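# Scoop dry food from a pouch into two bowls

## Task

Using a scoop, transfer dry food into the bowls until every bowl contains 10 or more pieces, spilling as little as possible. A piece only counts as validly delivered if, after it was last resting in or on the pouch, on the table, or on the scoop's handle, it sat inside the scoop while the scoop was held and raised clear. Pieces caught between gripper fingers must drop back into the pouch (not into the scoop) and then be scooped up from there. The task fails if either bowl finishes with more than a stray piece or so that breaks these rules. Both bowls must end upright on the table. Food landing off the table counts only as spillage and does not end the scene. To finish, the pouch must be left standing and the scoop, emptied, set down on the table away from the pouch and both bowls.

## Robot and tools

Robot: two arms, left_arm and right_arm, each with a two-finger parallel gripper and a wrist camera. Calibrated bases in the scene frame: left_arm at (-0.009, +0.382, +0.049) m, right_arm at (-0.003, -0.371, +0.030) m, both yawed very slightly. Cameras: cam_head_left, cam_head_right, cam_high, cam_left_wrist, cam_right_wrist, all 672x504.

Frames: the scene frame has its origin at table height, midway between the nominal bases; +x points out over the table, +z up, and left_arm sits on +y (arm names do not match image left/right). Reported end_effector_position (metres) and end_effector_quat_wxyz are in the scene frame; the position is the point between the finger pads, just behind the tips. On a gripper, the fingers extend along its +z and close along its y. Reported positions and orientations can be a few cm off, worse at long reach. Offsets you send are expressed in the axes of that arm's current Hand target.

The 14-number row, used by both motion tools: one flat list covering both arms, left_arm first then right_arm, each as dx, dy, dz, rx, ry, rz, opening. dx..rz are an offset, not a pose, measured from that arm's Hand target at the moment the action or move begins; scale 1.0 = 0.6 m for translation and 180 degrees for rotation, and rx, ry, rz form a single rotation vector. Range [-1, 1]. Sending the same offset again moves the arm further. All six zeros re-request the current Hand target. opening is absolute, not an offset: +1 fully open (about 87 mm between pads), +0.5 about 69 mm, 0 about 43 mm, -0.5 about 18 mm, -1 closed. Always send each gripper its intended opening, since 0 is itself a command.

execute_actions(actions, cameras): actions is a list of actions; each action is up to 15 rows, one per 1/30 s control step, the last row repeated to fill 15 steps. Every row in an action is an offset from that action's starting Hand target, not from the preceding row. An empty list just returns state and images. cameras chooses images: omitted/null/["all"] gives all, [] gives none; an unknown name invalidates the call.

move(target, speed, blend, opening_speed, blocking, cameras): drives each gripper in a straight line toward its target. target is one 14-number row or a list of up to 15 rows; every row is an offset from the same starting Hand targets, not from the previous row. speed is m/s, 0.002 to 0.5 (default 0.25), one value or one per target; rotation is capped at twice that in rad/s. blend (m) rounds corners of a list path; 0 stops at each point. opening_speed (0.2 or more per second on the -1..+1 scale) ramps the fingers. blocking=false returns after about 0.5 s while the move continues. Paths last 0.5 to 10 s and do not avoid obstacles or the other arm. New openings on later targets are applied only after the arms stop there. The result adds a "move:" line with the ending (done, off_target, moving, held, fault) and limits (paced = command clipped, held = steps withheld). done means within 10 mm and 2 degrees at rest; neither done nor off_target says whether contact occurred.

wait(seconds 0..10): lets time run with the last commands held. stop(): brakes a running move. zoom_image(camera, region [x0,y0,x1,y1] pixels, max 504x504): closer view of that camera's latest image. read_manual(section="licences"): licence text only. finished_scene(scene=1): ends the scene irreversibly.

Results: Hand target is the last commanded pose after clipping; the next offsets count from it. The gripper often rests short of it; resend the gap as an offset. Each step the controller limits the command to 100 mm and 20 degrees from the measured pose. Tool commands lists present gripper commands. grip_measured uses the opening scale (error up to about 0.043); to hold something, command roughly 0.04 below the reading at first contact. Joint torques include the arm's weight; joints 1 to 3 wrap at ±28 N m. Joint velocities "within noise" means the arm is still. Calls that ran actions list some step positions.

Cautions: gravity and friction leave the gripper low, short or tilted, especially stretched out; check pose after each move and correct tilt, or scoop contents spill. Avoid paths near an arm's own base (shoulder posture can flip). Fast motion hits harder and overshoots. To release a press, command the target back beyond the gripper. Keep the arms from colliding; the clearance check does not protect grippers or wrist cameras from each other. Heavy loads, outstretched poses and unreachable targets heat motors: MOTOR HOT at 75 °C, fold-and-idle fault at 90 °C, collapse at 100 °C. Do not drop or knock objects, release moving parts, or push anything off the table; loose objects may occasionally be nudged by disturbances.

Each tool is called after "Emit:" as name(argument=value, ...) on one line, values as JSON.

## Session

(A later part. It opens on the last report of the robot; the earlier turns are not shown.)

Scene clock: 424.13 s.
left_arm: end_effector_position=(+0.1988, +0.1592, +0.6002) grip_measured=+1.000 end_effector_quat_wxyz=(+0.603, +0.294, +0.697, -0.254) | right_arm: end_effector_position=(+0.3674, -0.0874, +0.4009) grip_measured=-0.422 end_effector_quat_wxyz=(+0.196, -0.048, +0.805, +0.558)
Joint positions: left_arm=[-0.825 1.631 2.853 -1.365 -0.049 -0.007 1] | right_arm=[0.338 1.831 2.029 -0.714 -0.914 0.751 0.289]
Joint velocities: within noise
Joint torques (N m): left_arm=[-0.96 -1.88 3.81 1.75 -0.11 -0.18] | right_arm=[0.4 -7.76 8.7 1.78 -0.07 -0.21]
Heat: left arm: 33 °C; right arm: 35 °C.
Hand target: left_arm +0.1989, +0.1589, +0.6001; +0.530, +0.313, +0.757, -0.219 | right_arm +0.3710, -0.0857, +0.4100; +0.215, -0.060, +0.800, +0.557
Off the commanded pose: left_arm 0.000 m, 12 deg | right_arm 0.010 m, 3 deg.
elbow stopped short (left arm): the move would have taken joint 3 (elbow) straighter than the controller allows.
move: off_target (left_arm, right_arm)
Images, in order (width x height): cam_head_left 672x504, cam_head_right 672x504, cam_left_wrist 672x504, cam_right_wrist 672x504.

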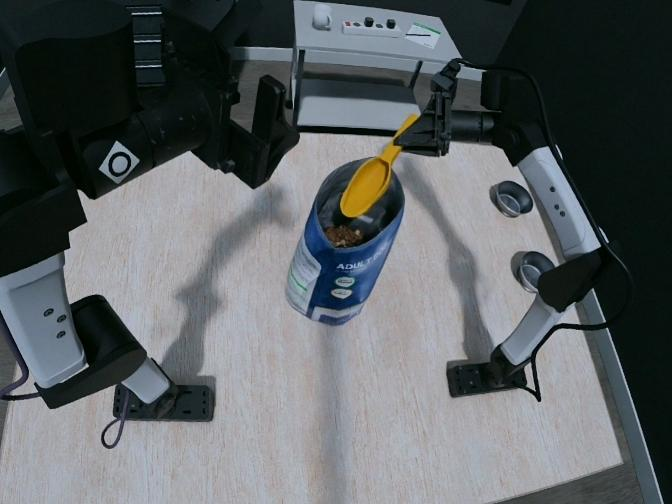

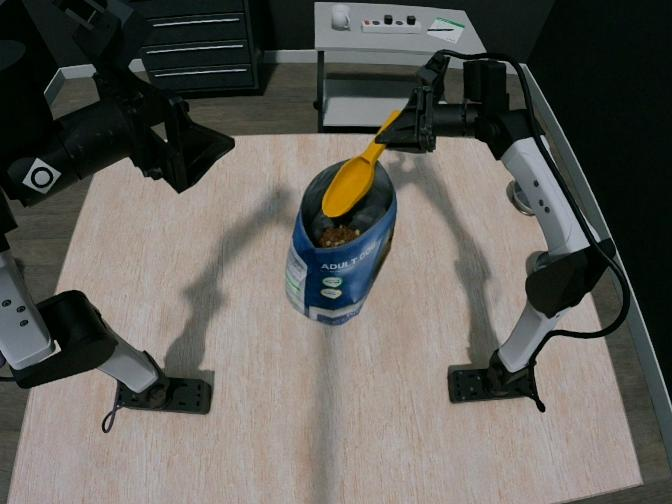

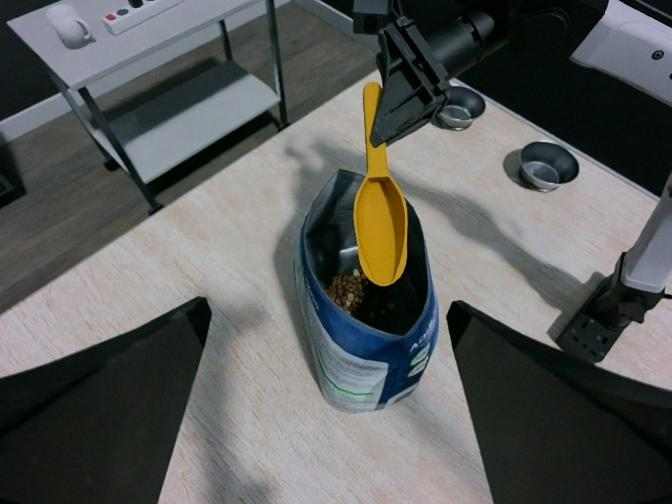

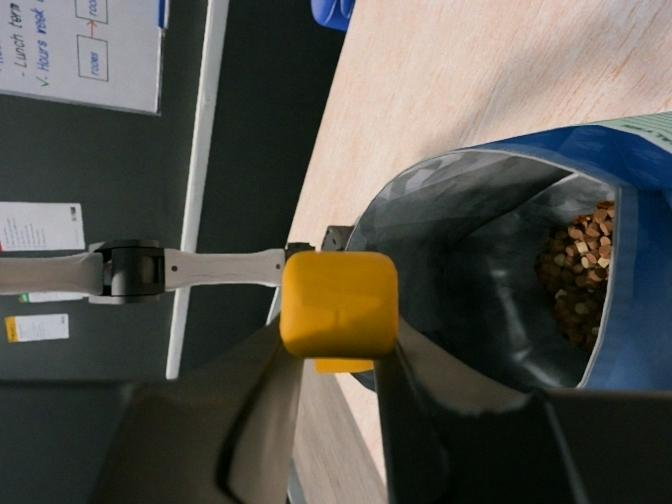

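Emit:
move(target=[0,0,0,0,0,0,1,0.0547,-0.0615,0.0618,0.0956,0,-0.1365,-1], speed=0.12, cameras=["cam_left_wrist","cam_head_left","cam_head_right","cam_right_wrist"])

Scene clock: 434.57 s.
left_arm: end_effector_position=(+0.1988, +0.1593, +0.6002) grip_measured=+1.000 end_effector_quat_wxyz=(+0.603, +0.294, +0.697, -0.254) | right_arm: end_effector_position=(+0.3650, -0.0592, +0.3443) grip_measured=-0.422 end_effector_quat_wxyz=(+0.316, -0.189, +0.850, +0.376)
Joint positions: left_arm=[-0.825 1.631 2.853 -1.365 -0.05 -0.007 1] | right_arm=[0.532 1.831 2.034 -0.83 -0.491 0.324 0.289]
Joint velocities: within noise
Joint torques (N m): left_arm=[-0.96 -1.88 3.78 1.74 -0.12 -0.17] | right_arm=[0.31 -10.4 5.33 1.88 0.02 -0.21]
Heat: left arm: 33 °C; right arm: 34 °C.
Hand target: left_arm +0.1990, +0.1589, +0.6001; +0.530, +0.313, +0.757, -0.219 | right_arm +0.3641, -0.0607, +0.3541; +0.334, -0.195, +0.843, +0.374
Off the commanded pose: left_arm 0.000 m, 12 deg | right_arm 0.010 m, 2 deg.
elbow stopped short (left arm): the move would have taken joint 3 (elbow) straighter than the controller allows.
move: off_target (left_arm)
Images, in order (width x height): cam_head_left 672x504, cam_head_right 672x504, cam_left_wrist 672x504, cam_right_wrist 672x504.

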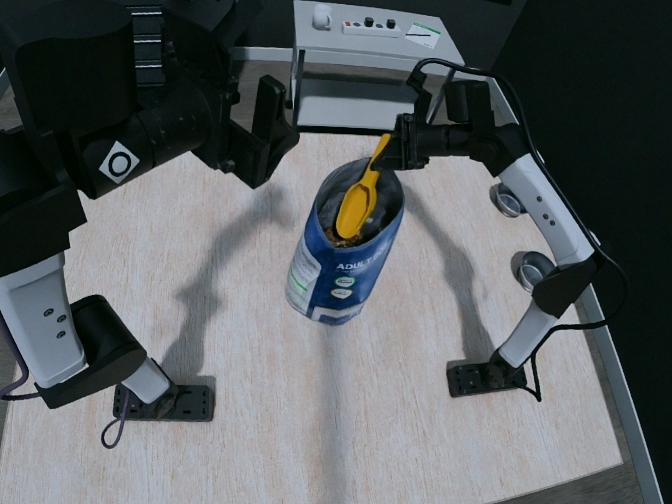

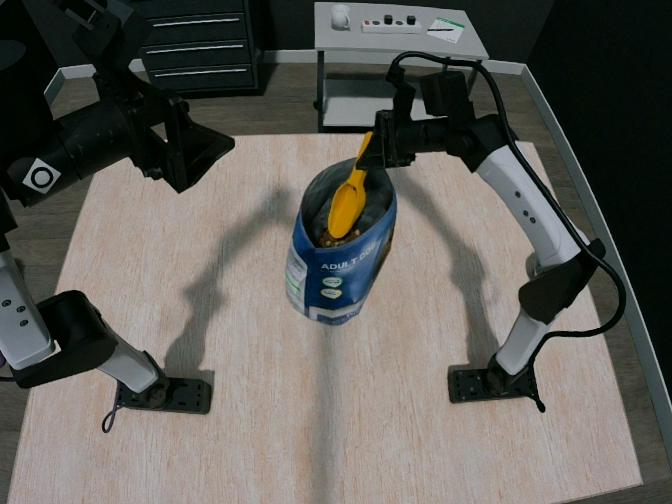

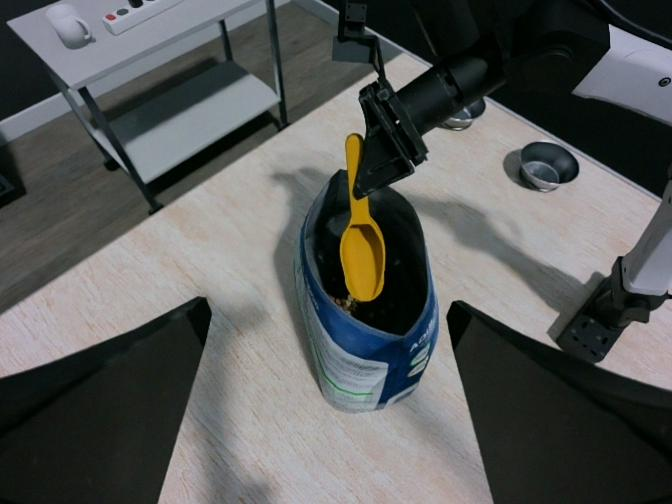

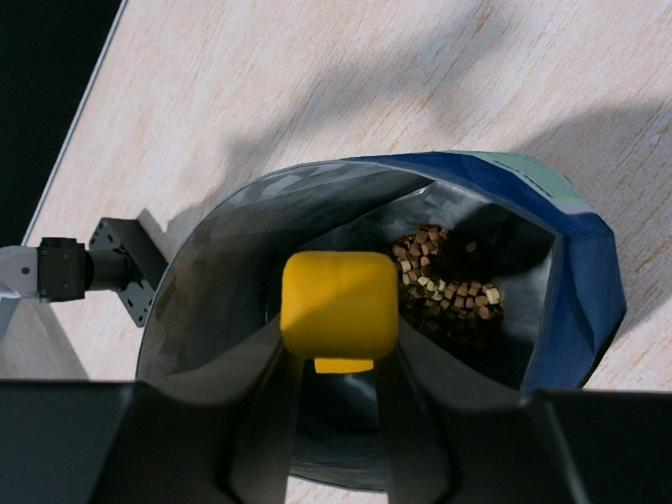

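Emit:
move(target=[0,0,0,0,0,0,1,0.0825,-0.03,0.1172,0.1073,0.0543,-0.1279,-1], speed=0.1, cameras=["cam_left_wrist","cam_head_left","cam_head_right","cam_right_wrist"])

Scene clock: 465.33 s.
left_arm: end_effector_position=(+0.1988, +0.1593, +0.6001) grip_measured=+1.000 end_effector_quat_wxyz=(+0.603, +0.294, +0.697, -0.254) | right_arm: end_effector_position=(+0.3630, -0.0261, +0.2650) grip_measured=-0.422 end_effector_quat_wxyz=(+0.340, -0.329, +0.870, +0.140)
Joint positions: left_arm=[-0.825 1.631 2.853 -1.365 -0.05 -0.007 1] | right_arm=[0.78 1.989 2.116 -0.945 0.002 0.031 0.289]
Joint velocities: within noise
Joint torques (N m): left_arm=[-0.96 -1.87 3.81 1.74 -0.11 -0.17] | right_arm=[0.35 -9.02 8.8 1.68 0.19 -0.14]
Heat: left arm: 33 °C; right arm: 38 °C.
Hand target: left_arm +0.1990, +0.1589, +0.6001; +0.530, +0.313, +0.757, -0.219 | right_arm +0.3692, -0.0228, +0.2752; +0.358, -0.331, +0.863, +0.137
Off the commanded pose: left_arm 0.000 m, 12 deg | right_arm 0.012 m, 2 deg.
elbow stopped short (left arm): the move would have taken joint 3 (elbow) straighter than the controller allows.
move: off_target (left_arm, right_arm)
Images, in order (width x height): cam_head_left 672x504, cam_head_right 672x504, cam_left_wrist 672x504, cam_right_wrist 672x504.

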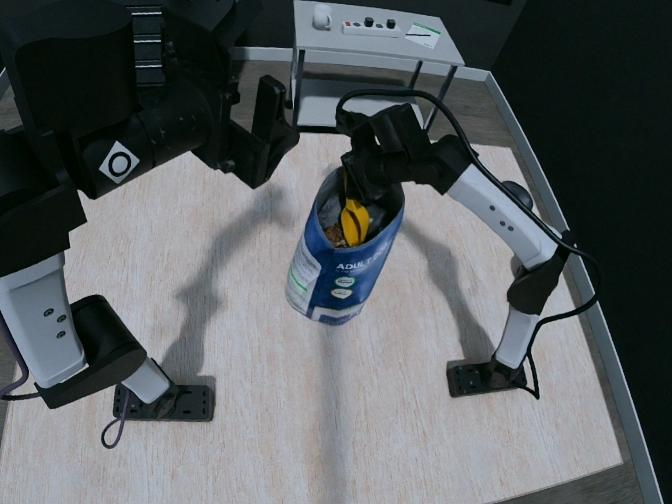

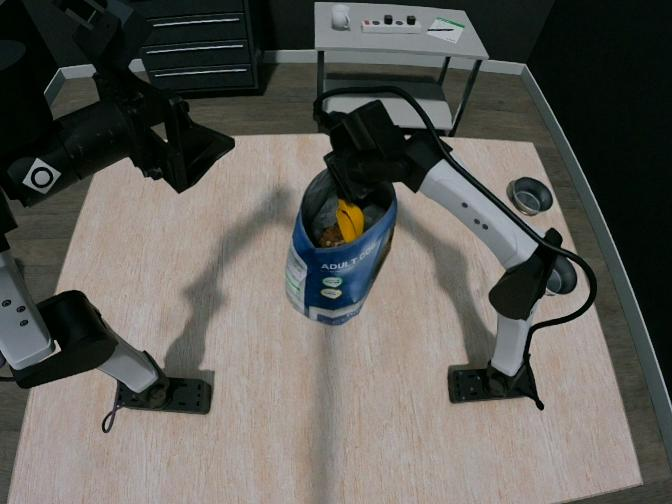

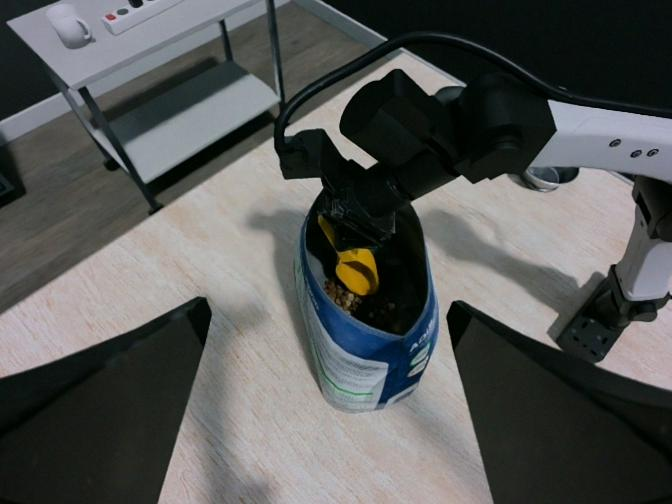

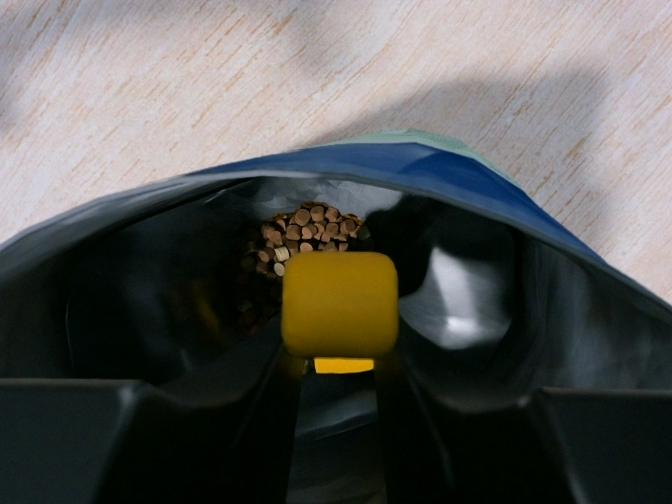

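Emit:
zoom_image(camera="cam_right_wrist", region=[120, 150, 520, 450])

Emit:
zoom_image(camera="cam_left_wrist", region=[270, 150, 470, 350])

Scaled by 1.260.

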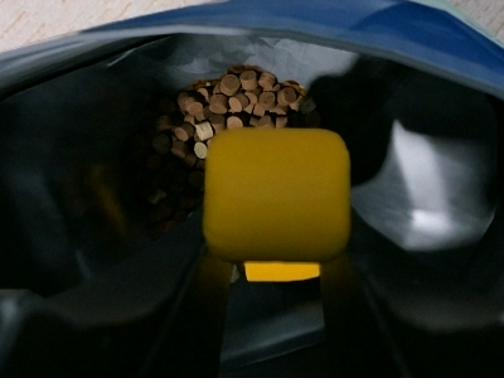

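Scaled by 2.520.

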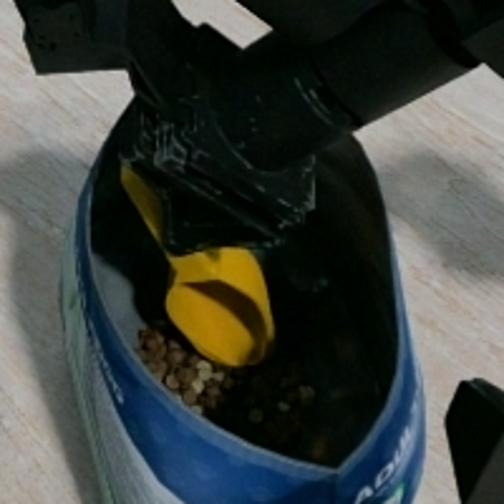

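Emit:
move(target=[[0,0,0,0,0,0,1,-0.0217,0.0037,0.0457,0.0409,0.0277,-0.0375,-1],[0,0,0,0,0,0,1,0.0255,0.0037,0.0928,0.0409,0.0277,-0.0375,-1]], speed=0.07, cameras=["cam_left_wrist","cam_head_left","cam_head_right","cam_right_wrist"])

Scene clock: 490.33 s.
left_arm: end_effector_position=(+0.1988, +0.1593, +0.6001) grip_measured=+1.000 end_effector_quat_wxyz=(+0.603, +0.294, +0.697, -0.254) | right_arm: end_effector_position=(+0.3804, +0.0049, +0.2157) grip_measured=-0.422 end_effector_quat_wxyz=(+0.328, -0.366, +0.869, +0.056)
Joint positions: left_arm=[-0.825 1.631 2.853 -1.365 -0.05 -0.007 1] | right_arm=[0.856 2.215 2.305 -0.999 0.163 -0.022 0.289]
Joint velocities: within noise
Joint torques (N m): left_arm=[-0.99 -1.87 3.79 1.74 -0.11 -0.18] | right_arm=[-0.65 -13.26 4.26 1.74 0.35 -0.27]
Heat: left arm: 33 °C; right arm: 37 °C.
Hand target: left_arm +0.1990, +0.1589, +0.6001; +0.530, +0.313, +0.757, -0.219 | right_arm +0.3890, -0.0021, +0.2249; +0.348, -0.363, +0.863, +0.045
Off the commanded pose: left_arm 0.000 m, 12 deg | right_arm 0.014 m, 3 deg.
elbow stopped short (left arm): the move would have taken joint 3 (elbow) straighter than the controller allows.
move: off_target (left_arm, right_arm)
Images, in order (width x height): cam_head_left 672x504, cam_head_right 672x504, cam_left_wrist 672x504, cam_right_wrist 672x504.

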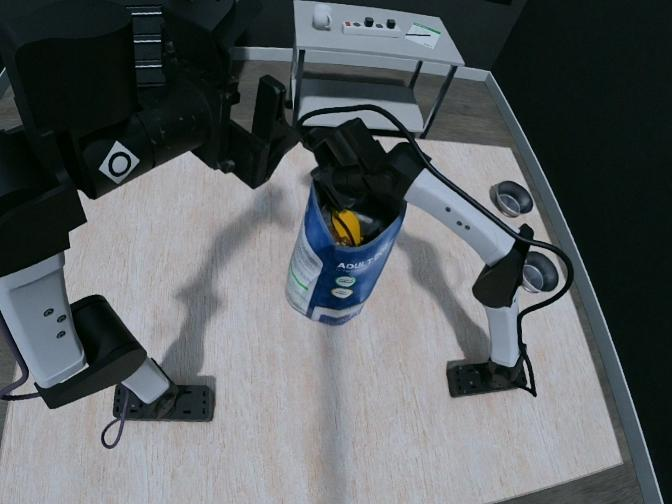

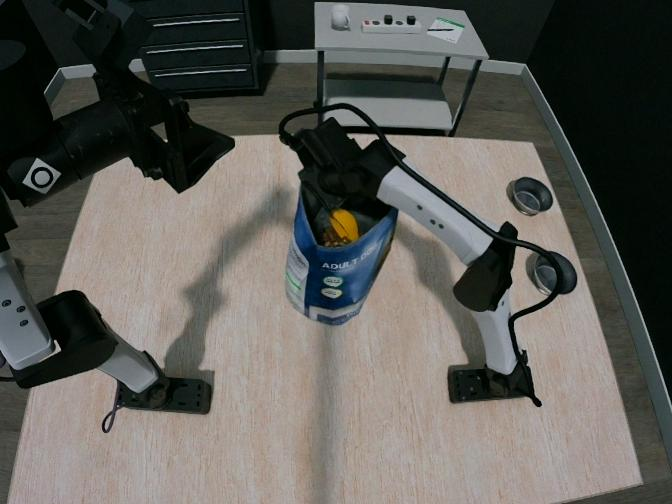

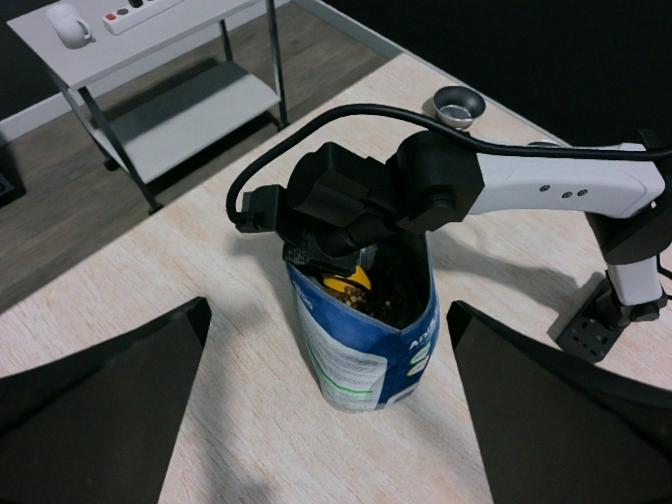

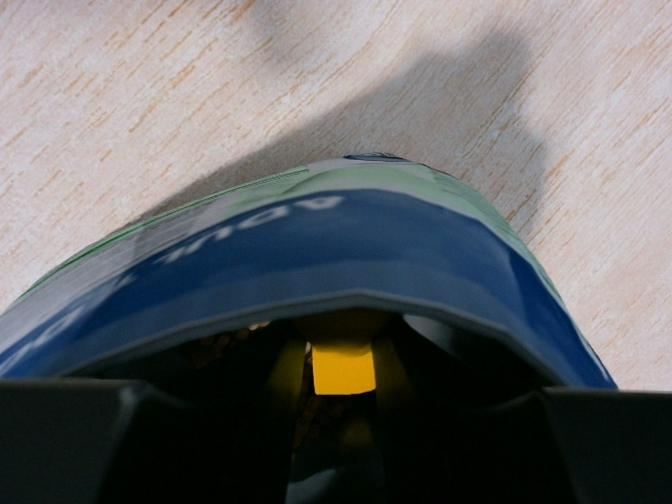

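Emit:
move(target=[0,0,0,0,0,0,1,-0.004,0.0835,-0.005,-0.1064,0,0.0893,-1], speed=0.08, cameras=["cam_left_wrist","cam_head_left","cam_head_right","cam_right_wrist"])

Scene clock: 507.90 s.
left_arm: end_effector_position=(+0.1988, +0.1593, +0.6001) grip_measured=+1.000 end_effector_quat_wxyz=(+0.603, +0.294, +0.697, -0.254) | right_arm: end_effector_position=(+0.3654, +0.0204, +0.2081) grip_measured=-0.422 end_effector_quat_wxyz=(+0.273, -0.305, +0.893, +0.189)
Joint positions: left_arm=[-0.825 1.631 2.853 -1.365 -0.05 -0.007 1] | right_arm=[0.797 2.187 2.223 -0.937 -0.101 0.149 0.289]
Joint velocities: within noise
Joint torques (N m): left_arm=[-0.98 -1.87 3.79 1.75 -0.11 -0.18] | right_arm=[0.59 -13.19 4.51 1.84 -0.65 0.58]
Heat: left arm: 33 °C; right arm: 39 °C.
Hand target: left_arm +0.1990, +0.1589, +0.6001; +0.530, +0.313, +0.757, -0.219 | right_arm +0.3555, +0.0350, +0.2200; +0.273, -0.292, +0.886, +0.236
Off the commanded pose: left_arm 0.000 m, 12 deg | right_arm 0.021 m, 6 deg.
elbow stopped short (left arm): the move would have taken joint 3 (elbow) straighter than the controller allows.
move: off_target (left_arm, right_arm)
Images, in order (width x height): cam_head_left 672x504, cam_head_right 672x504, cam_left_wrist 672x504, cam_right_wrist 672x504.

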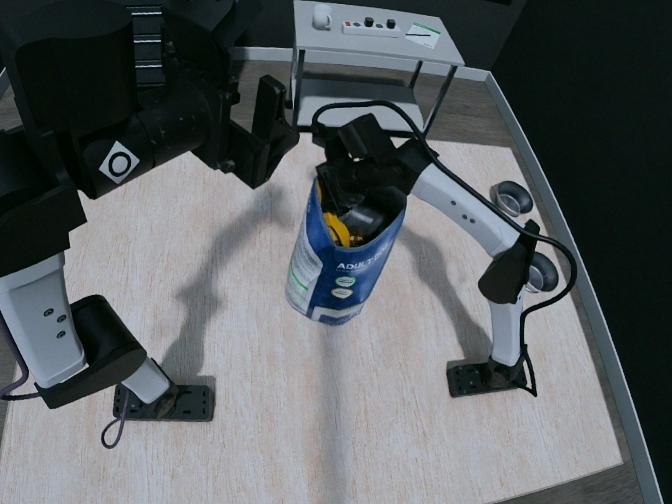

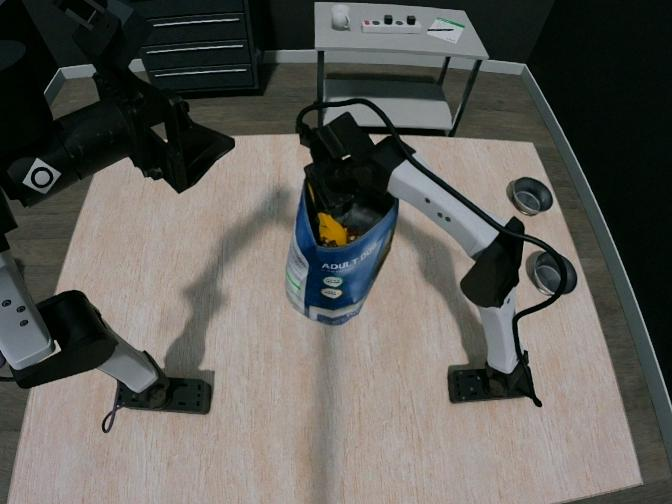

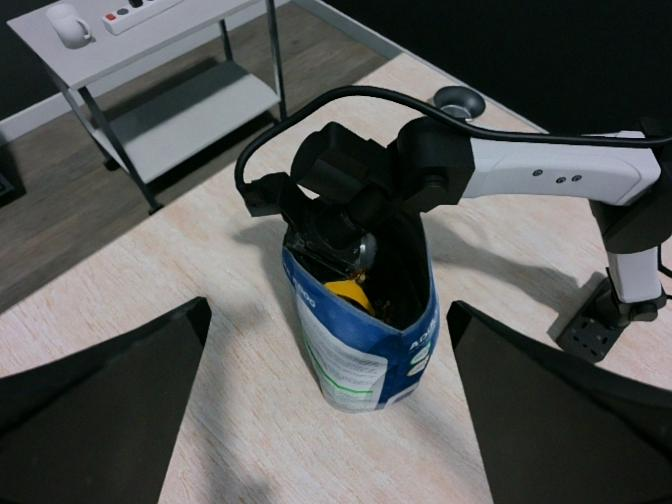

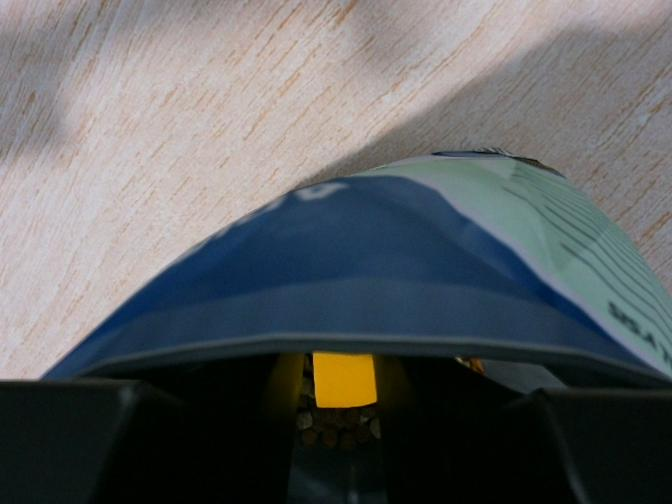

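Emit:
move(target=[[0,0,0,0,0,0,1,-0.0152,0.041,-0.018,-0.0638,0,0.0536,-1],[0,0,0,0,0,0,1,-0.0877,0.0712,-0.1043,-0.1277,0,0.1072,-1]], speed=0.08, cameras=["cam_left_wrist","cam_head_left","cam_head_right","cam_right_wrist"])

Scene clock: 520.70 s.
left_arm: end_effector_position=(+0.1988, +0.1593, +0.6001) grip_measured=+1.000 end_effector_quat_wxyz=(+0.603, +0.294, +0.697, -0.254) | right_arm: end_effector_position=(+0.3430, +0.0418, +0.2969) grip_measured=-0.423 end_effector_quat_wxyz=(+0.170, -0.192, +0.868, +0.425)
Joint positions: left_arm=[-0.825 1.631 2.853 -1.365 -0.05 -0.007 1] | right_arm=[0.688 2.207 2.435 -0.999 -0.584 0.482 0.289]
Joint velocities: within noise
Joint torques (N m): left_arm=[-0.95 -1.87 3.79 1.75 -0.11 -0.17] | right_arm=[0.18 -10.04 8.46 1.78 -0.5 0.32]
Heat: left arm: 33 °C; right arm: 39 °C.
Hand target: left_arm +0.1990, +0.1589, +0.6001; +0.530, +0.313, +0.757, -0.219 | right_arm +0.3421, +0.0501, +0.3100; +0.166, -0.188, +0.858, +0.449
Off the commanded pose: left_arm 0.000 m, 12 deg | right_arm 0.016 m, 3 deg.
elbow stopped short (left arm): the move would have taken joint 3 (elbow) straighter than the controller allows.
move: off_target (left_arm, right_arm)
Images, in order (width x height): cam_head_left 672x504, cam_head_right 672x504, cam_left_wrist 672x504, cam_right_wrist 672x504.

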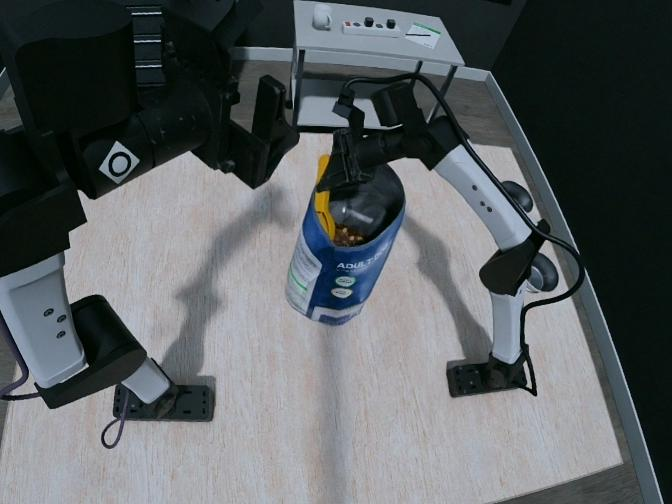

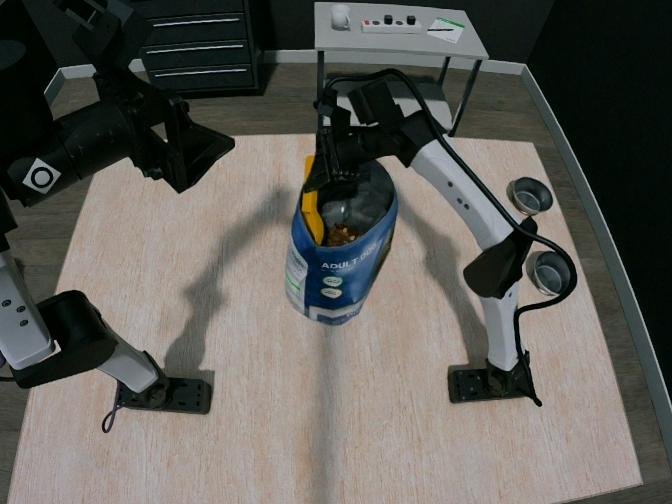

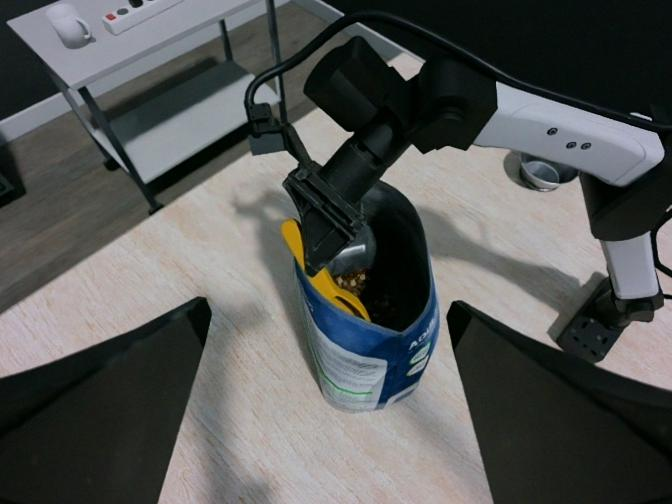

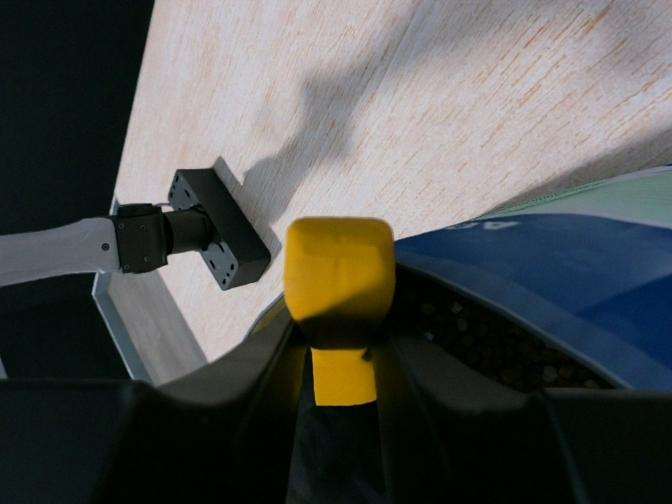

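Emit:
zoom_image(camera="cam_left_wrist", region=[270, 190, 450, 350])

Emit:
zoom_image(camera="cam_head_left", region=[290, 140, 420, 270])

Scaled by 2.800.

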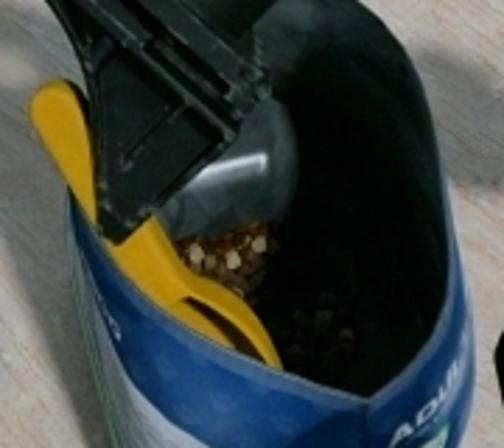

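Scaled by 3.877.

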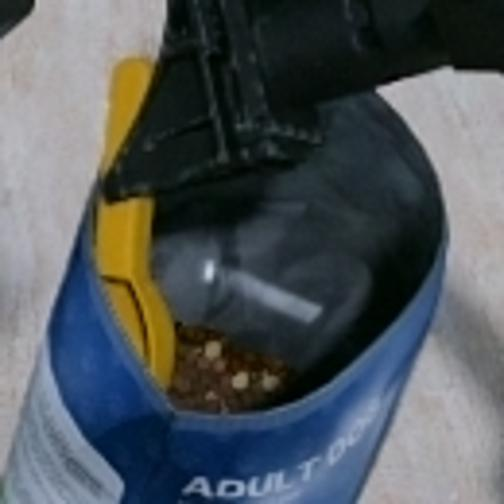

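Emit:
move(target=[[0,0,0,0,0,0,1,-0.0555,0.0342,-0.0935,-0.0565,-0.04,0.0617,-1],[0,0,0,0,0,0,1,-0.1135,-0.068,-0.3013,-0.113,-0.0815,0.1233,-1]], speed=0.1, blend=0.02, cameras=["cam_left_wrist","cam_head_left","cam_head_right","cam_right_wrist"])

Scene clock: 538.27 s.
left_arm: end_effector_position=(+0.1988, +0.1593, +0.6000) grip_measured=+1.000 end_effector_quat_wxyz=(+0.603, +0.294, +0.697, -0.254) | right_arm: end_effector_position=(+0.4146, -0.1089, +0.3842) grip_measured=-0.423 end_effector_quat_wxyz=(+0.135, +0.032, +0.770, +0.622)
Joint positions: left_arm=[-0.825 1.631 2.853 -1.366 -0.05 -0.007 1] | right_arm=[0.231 1.92 1.928 -0.416 -1.074 1.037 0.289]
Joint velocities: within noise
Joint torques (N m): left_arm=[-0.98 -1.88 3.79 1.75 -0.11 -0.18] | right_arm=[0.23 -13.82 5.65 1.91 -0.35 0.08]
Heat: left arm: 33 °C; right arm: 42 °C.
Hand target: left_arm +0.1989, +0.1589, +0.6000; +0.530, +0.313, +0.757, -0.219 | right_arm +0.3998, -0.1100, +0.4101; +0.149, +0.011, +0.758, +0.635
Off the commanded pose: left_arm 0.000 m, 12 deg | right_arm 0.030 m, 4 deg.
elbow stopped short (left arm): the move would have taken joint 3 (elbow) straighter than the controller allows.
move: off_target (left_arm, right_arm)
Images, in order (width x height): cam_head_left 672x504, cam_head_right 672x504, cam_left_wrist 672x504, cam_right_wrist 672x504.

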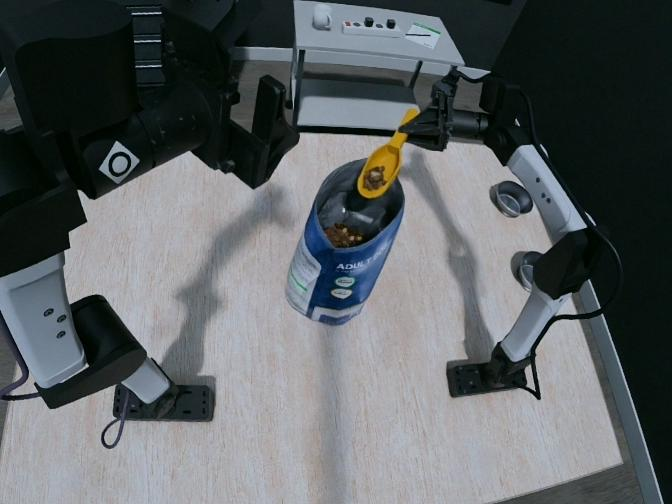

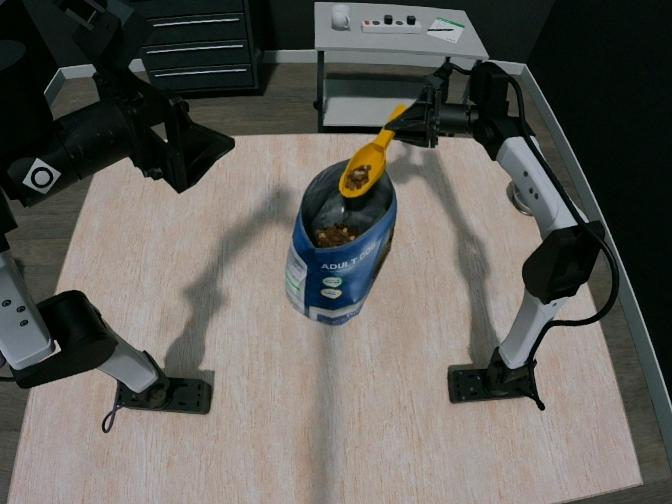

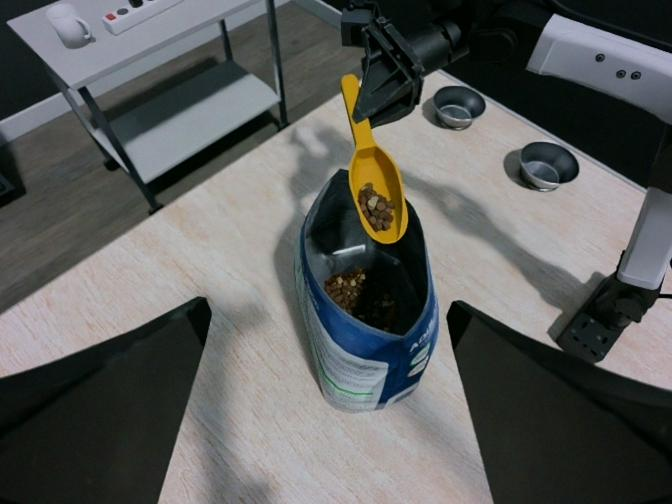

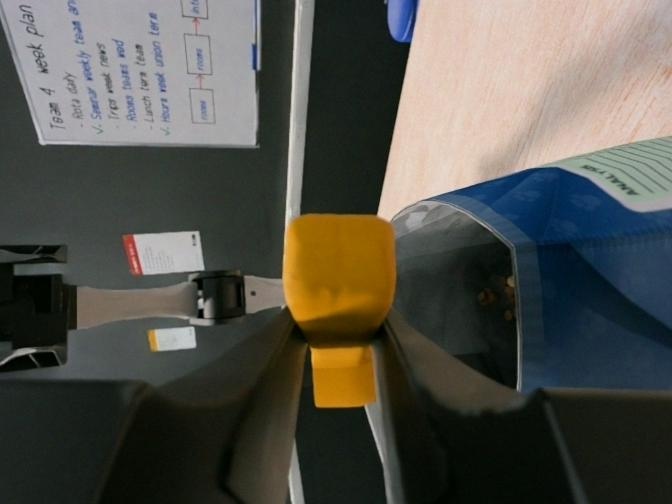

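Emit:
zoom_image(camera="cam_left_wrist", region=[310, 140, 450, 260])

Scaled by 3.600.

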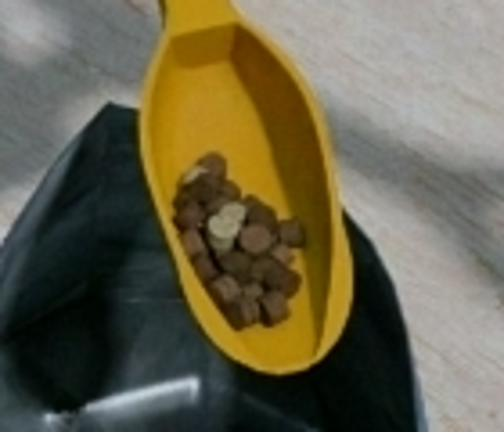

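Emit:
move(target=[0,0,0,0,0,0,1,-0.0177,0.0805,-0.01245,-0.048,0,0.068,-1], speed=0.08)

Scene clock: 582.40 s.
left_arm: end_effector_position=(+0.1988, +0.1593, +0.6000) grip_measured=+1.000 end_effector_quat_wxyz=(+0.603, +0.294, +0.697, -0.254) | right_arm: end_effector_position=(+0.4157, -0.1049, +0.4356) grip_measured=-0.423 end_effector_quat_wxyz=(+0.066, +0.102, +0.711, +0.692)
Joint positions: left_arm=[-0.825 1.631 2.853 -1.366 -0.05 -0.007 1] | right_arm=[0.228 1.901 1.867 -0.042 -1.128 1.549 0.289]
Joint velocities: within noise
Joint torques (N m): left_arm=[-0.98 -1.87 3.79 1.75 -0.11 -0.18] | right_arm=[-0.27 -13.64 5.74 1.94 -0.17 0.09]
Heat: left arm: 33 °C; right arm: 48 °C.
Hand target: left_arm +0.1990, +0.1589, +0.6001; +0.530, +0.313, +0.757, -0.219 | right_arm +0.3998, -0.1100, +0.4600; +0.081, +0.080, +0.702, +0.703
Off the commanded pose: left_arm 0.000 m, 12 deg | right_arm 0.030 m, 3 deg.
elbow stopped short (left arm): the move would have taken joint 3 (elbow) straighter than the controller allows.
move: off_target (left_arm, right_arm)

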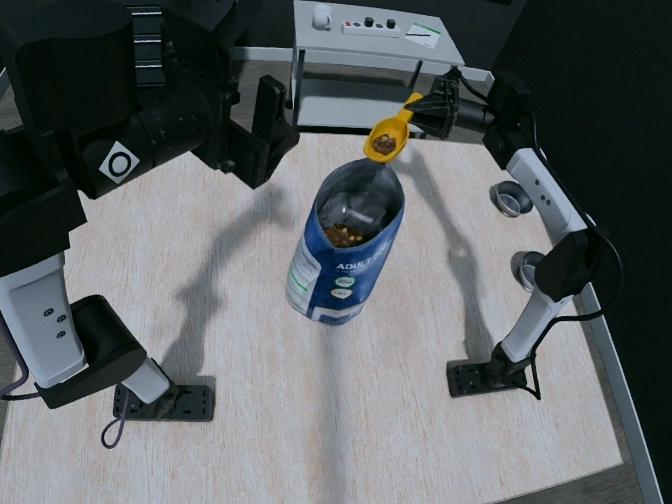

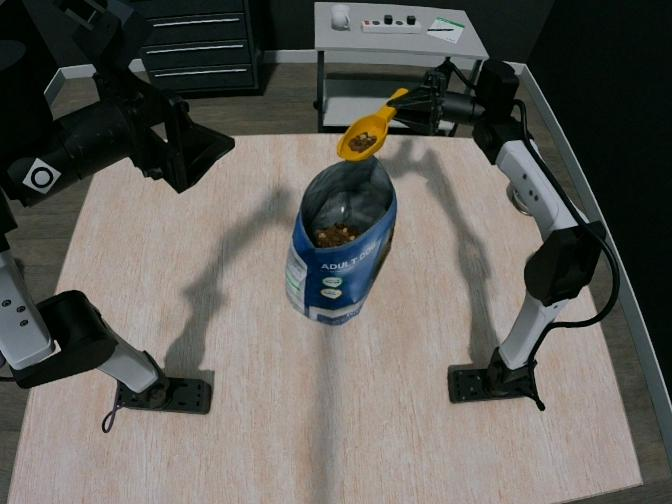

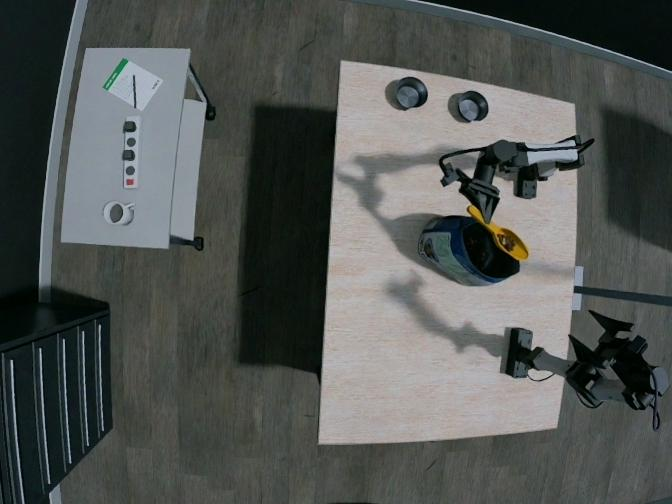

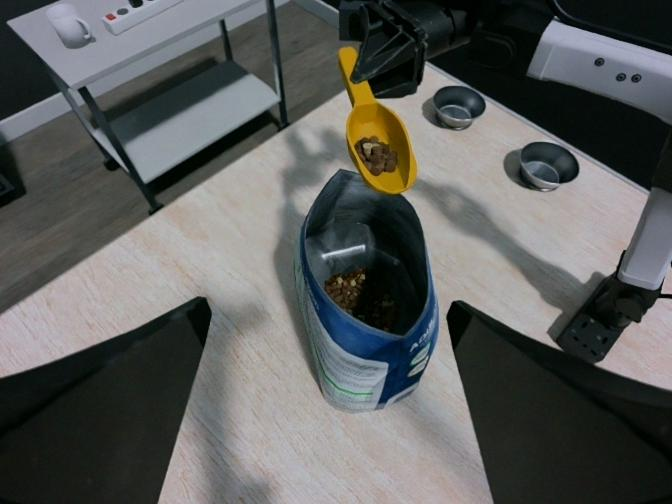

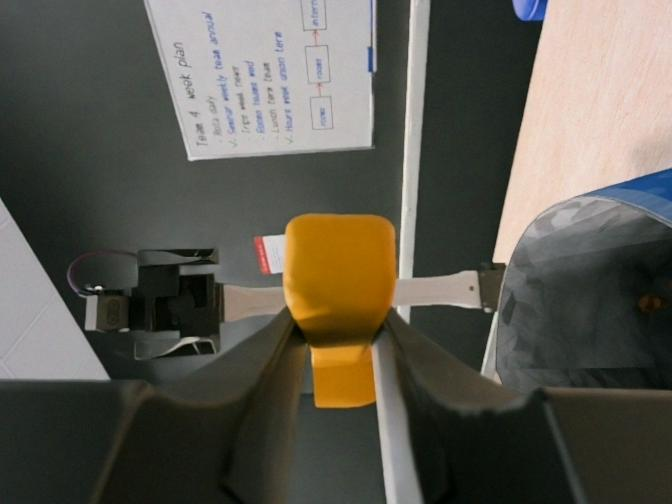

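Emit:
move(target=[0,0,0,0,0,0,1,-0.198,-0.05,-0.484,0,-0.317,0,-1], speed=0.2)

Scene clock: 615.53 s.
left_arm: end_effector_position=(+0.1988, +0.1593, +0.6000) grip_measured=+1.000 end_effector_quat_wxyz=(+0.603, +0.294, +0.697, -0.254) | right_arm: end_effector_position=(+0.4556, -0.4206, +0.4129) grip_measured=-0.423 end_effector_quat_wxyz=(+0.385, +0.417, +0.588, +0.576)
Joint positions: left_arm=[-0.825 1.631 2.853 -1.366 -0.05 -0.007 1] | right_arm=[-0.429 1.564 1.385 0.122 -0.817 1.556 0.289]
Joint velocities: within noise
Joint torques (N m): left_arm=[-0.98 -1.85 3.81 1.75 -0.11 -0.17] | right_arm=[0.05 -9.58 6.04 2.14 0.15 0.09]
Heat: left arm: 33 °C; right arm: 45 °C.
Hand target: left_arm +0.1990, +0.1589, +0.6001; +0.530, +0.313, +0.757, -0.219 | right_arm +0.4499, -0.4197, +0.4300; +0.406, +0.406, +0.578, +0.579
Off the commanded pose: left_arm 0.000 m, 12 deg | right_arm 0.018 m, 3 deg.
elbow stopped short (left arm): the move would have taken joint 3 (elbow) straighter than the controller allows.
move: off_target (left_arm, right_arm)

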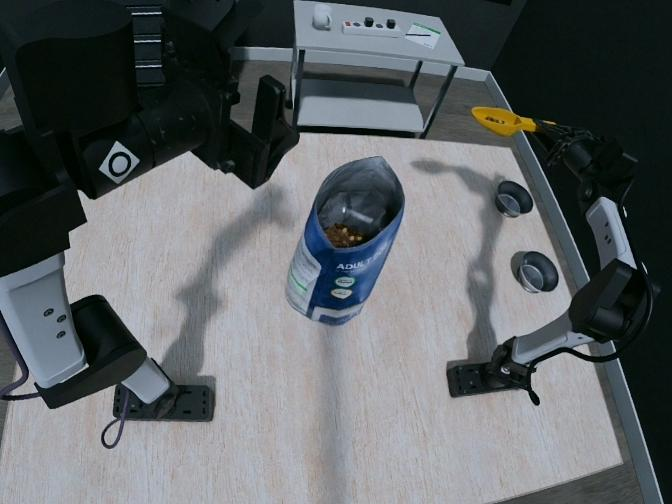

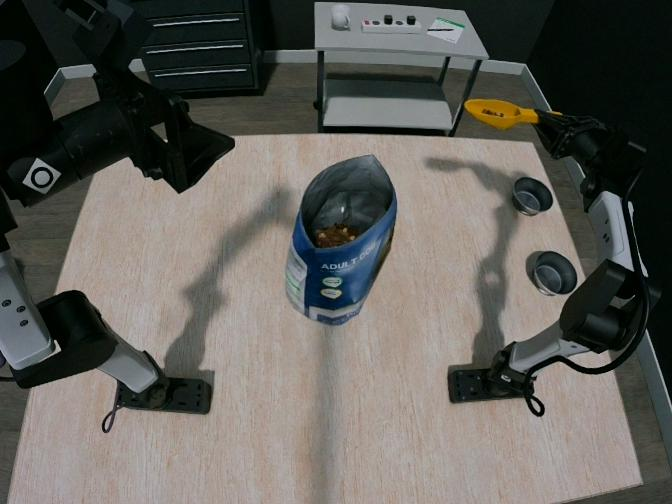

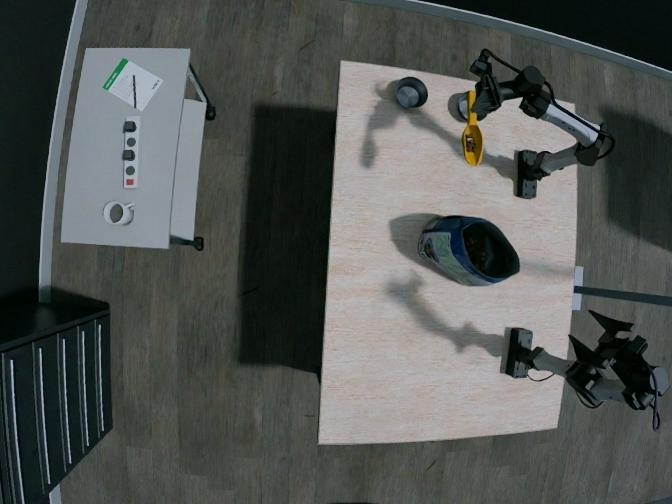

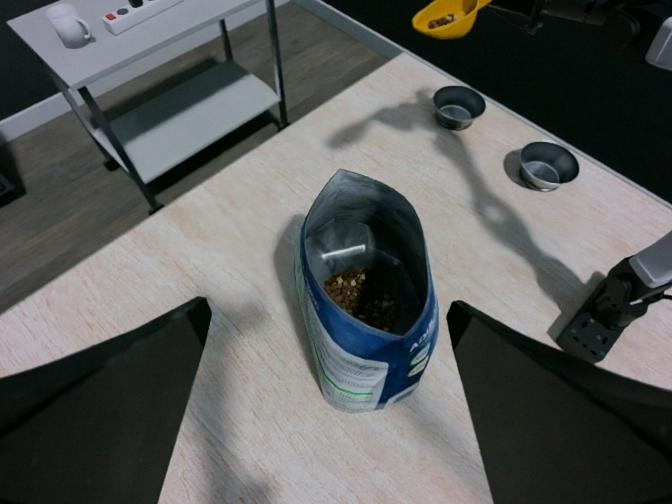

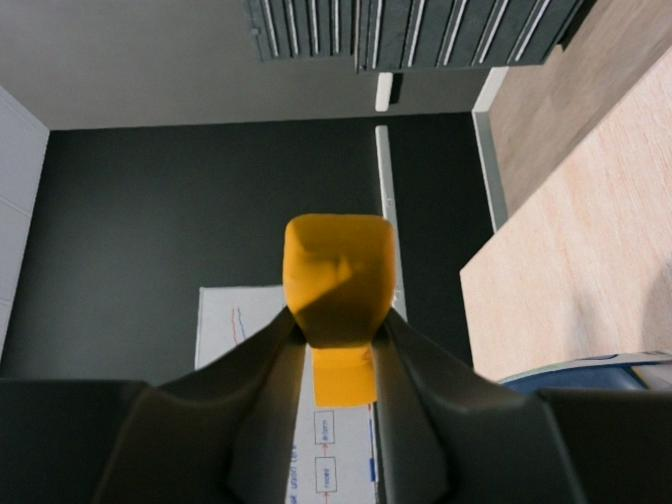

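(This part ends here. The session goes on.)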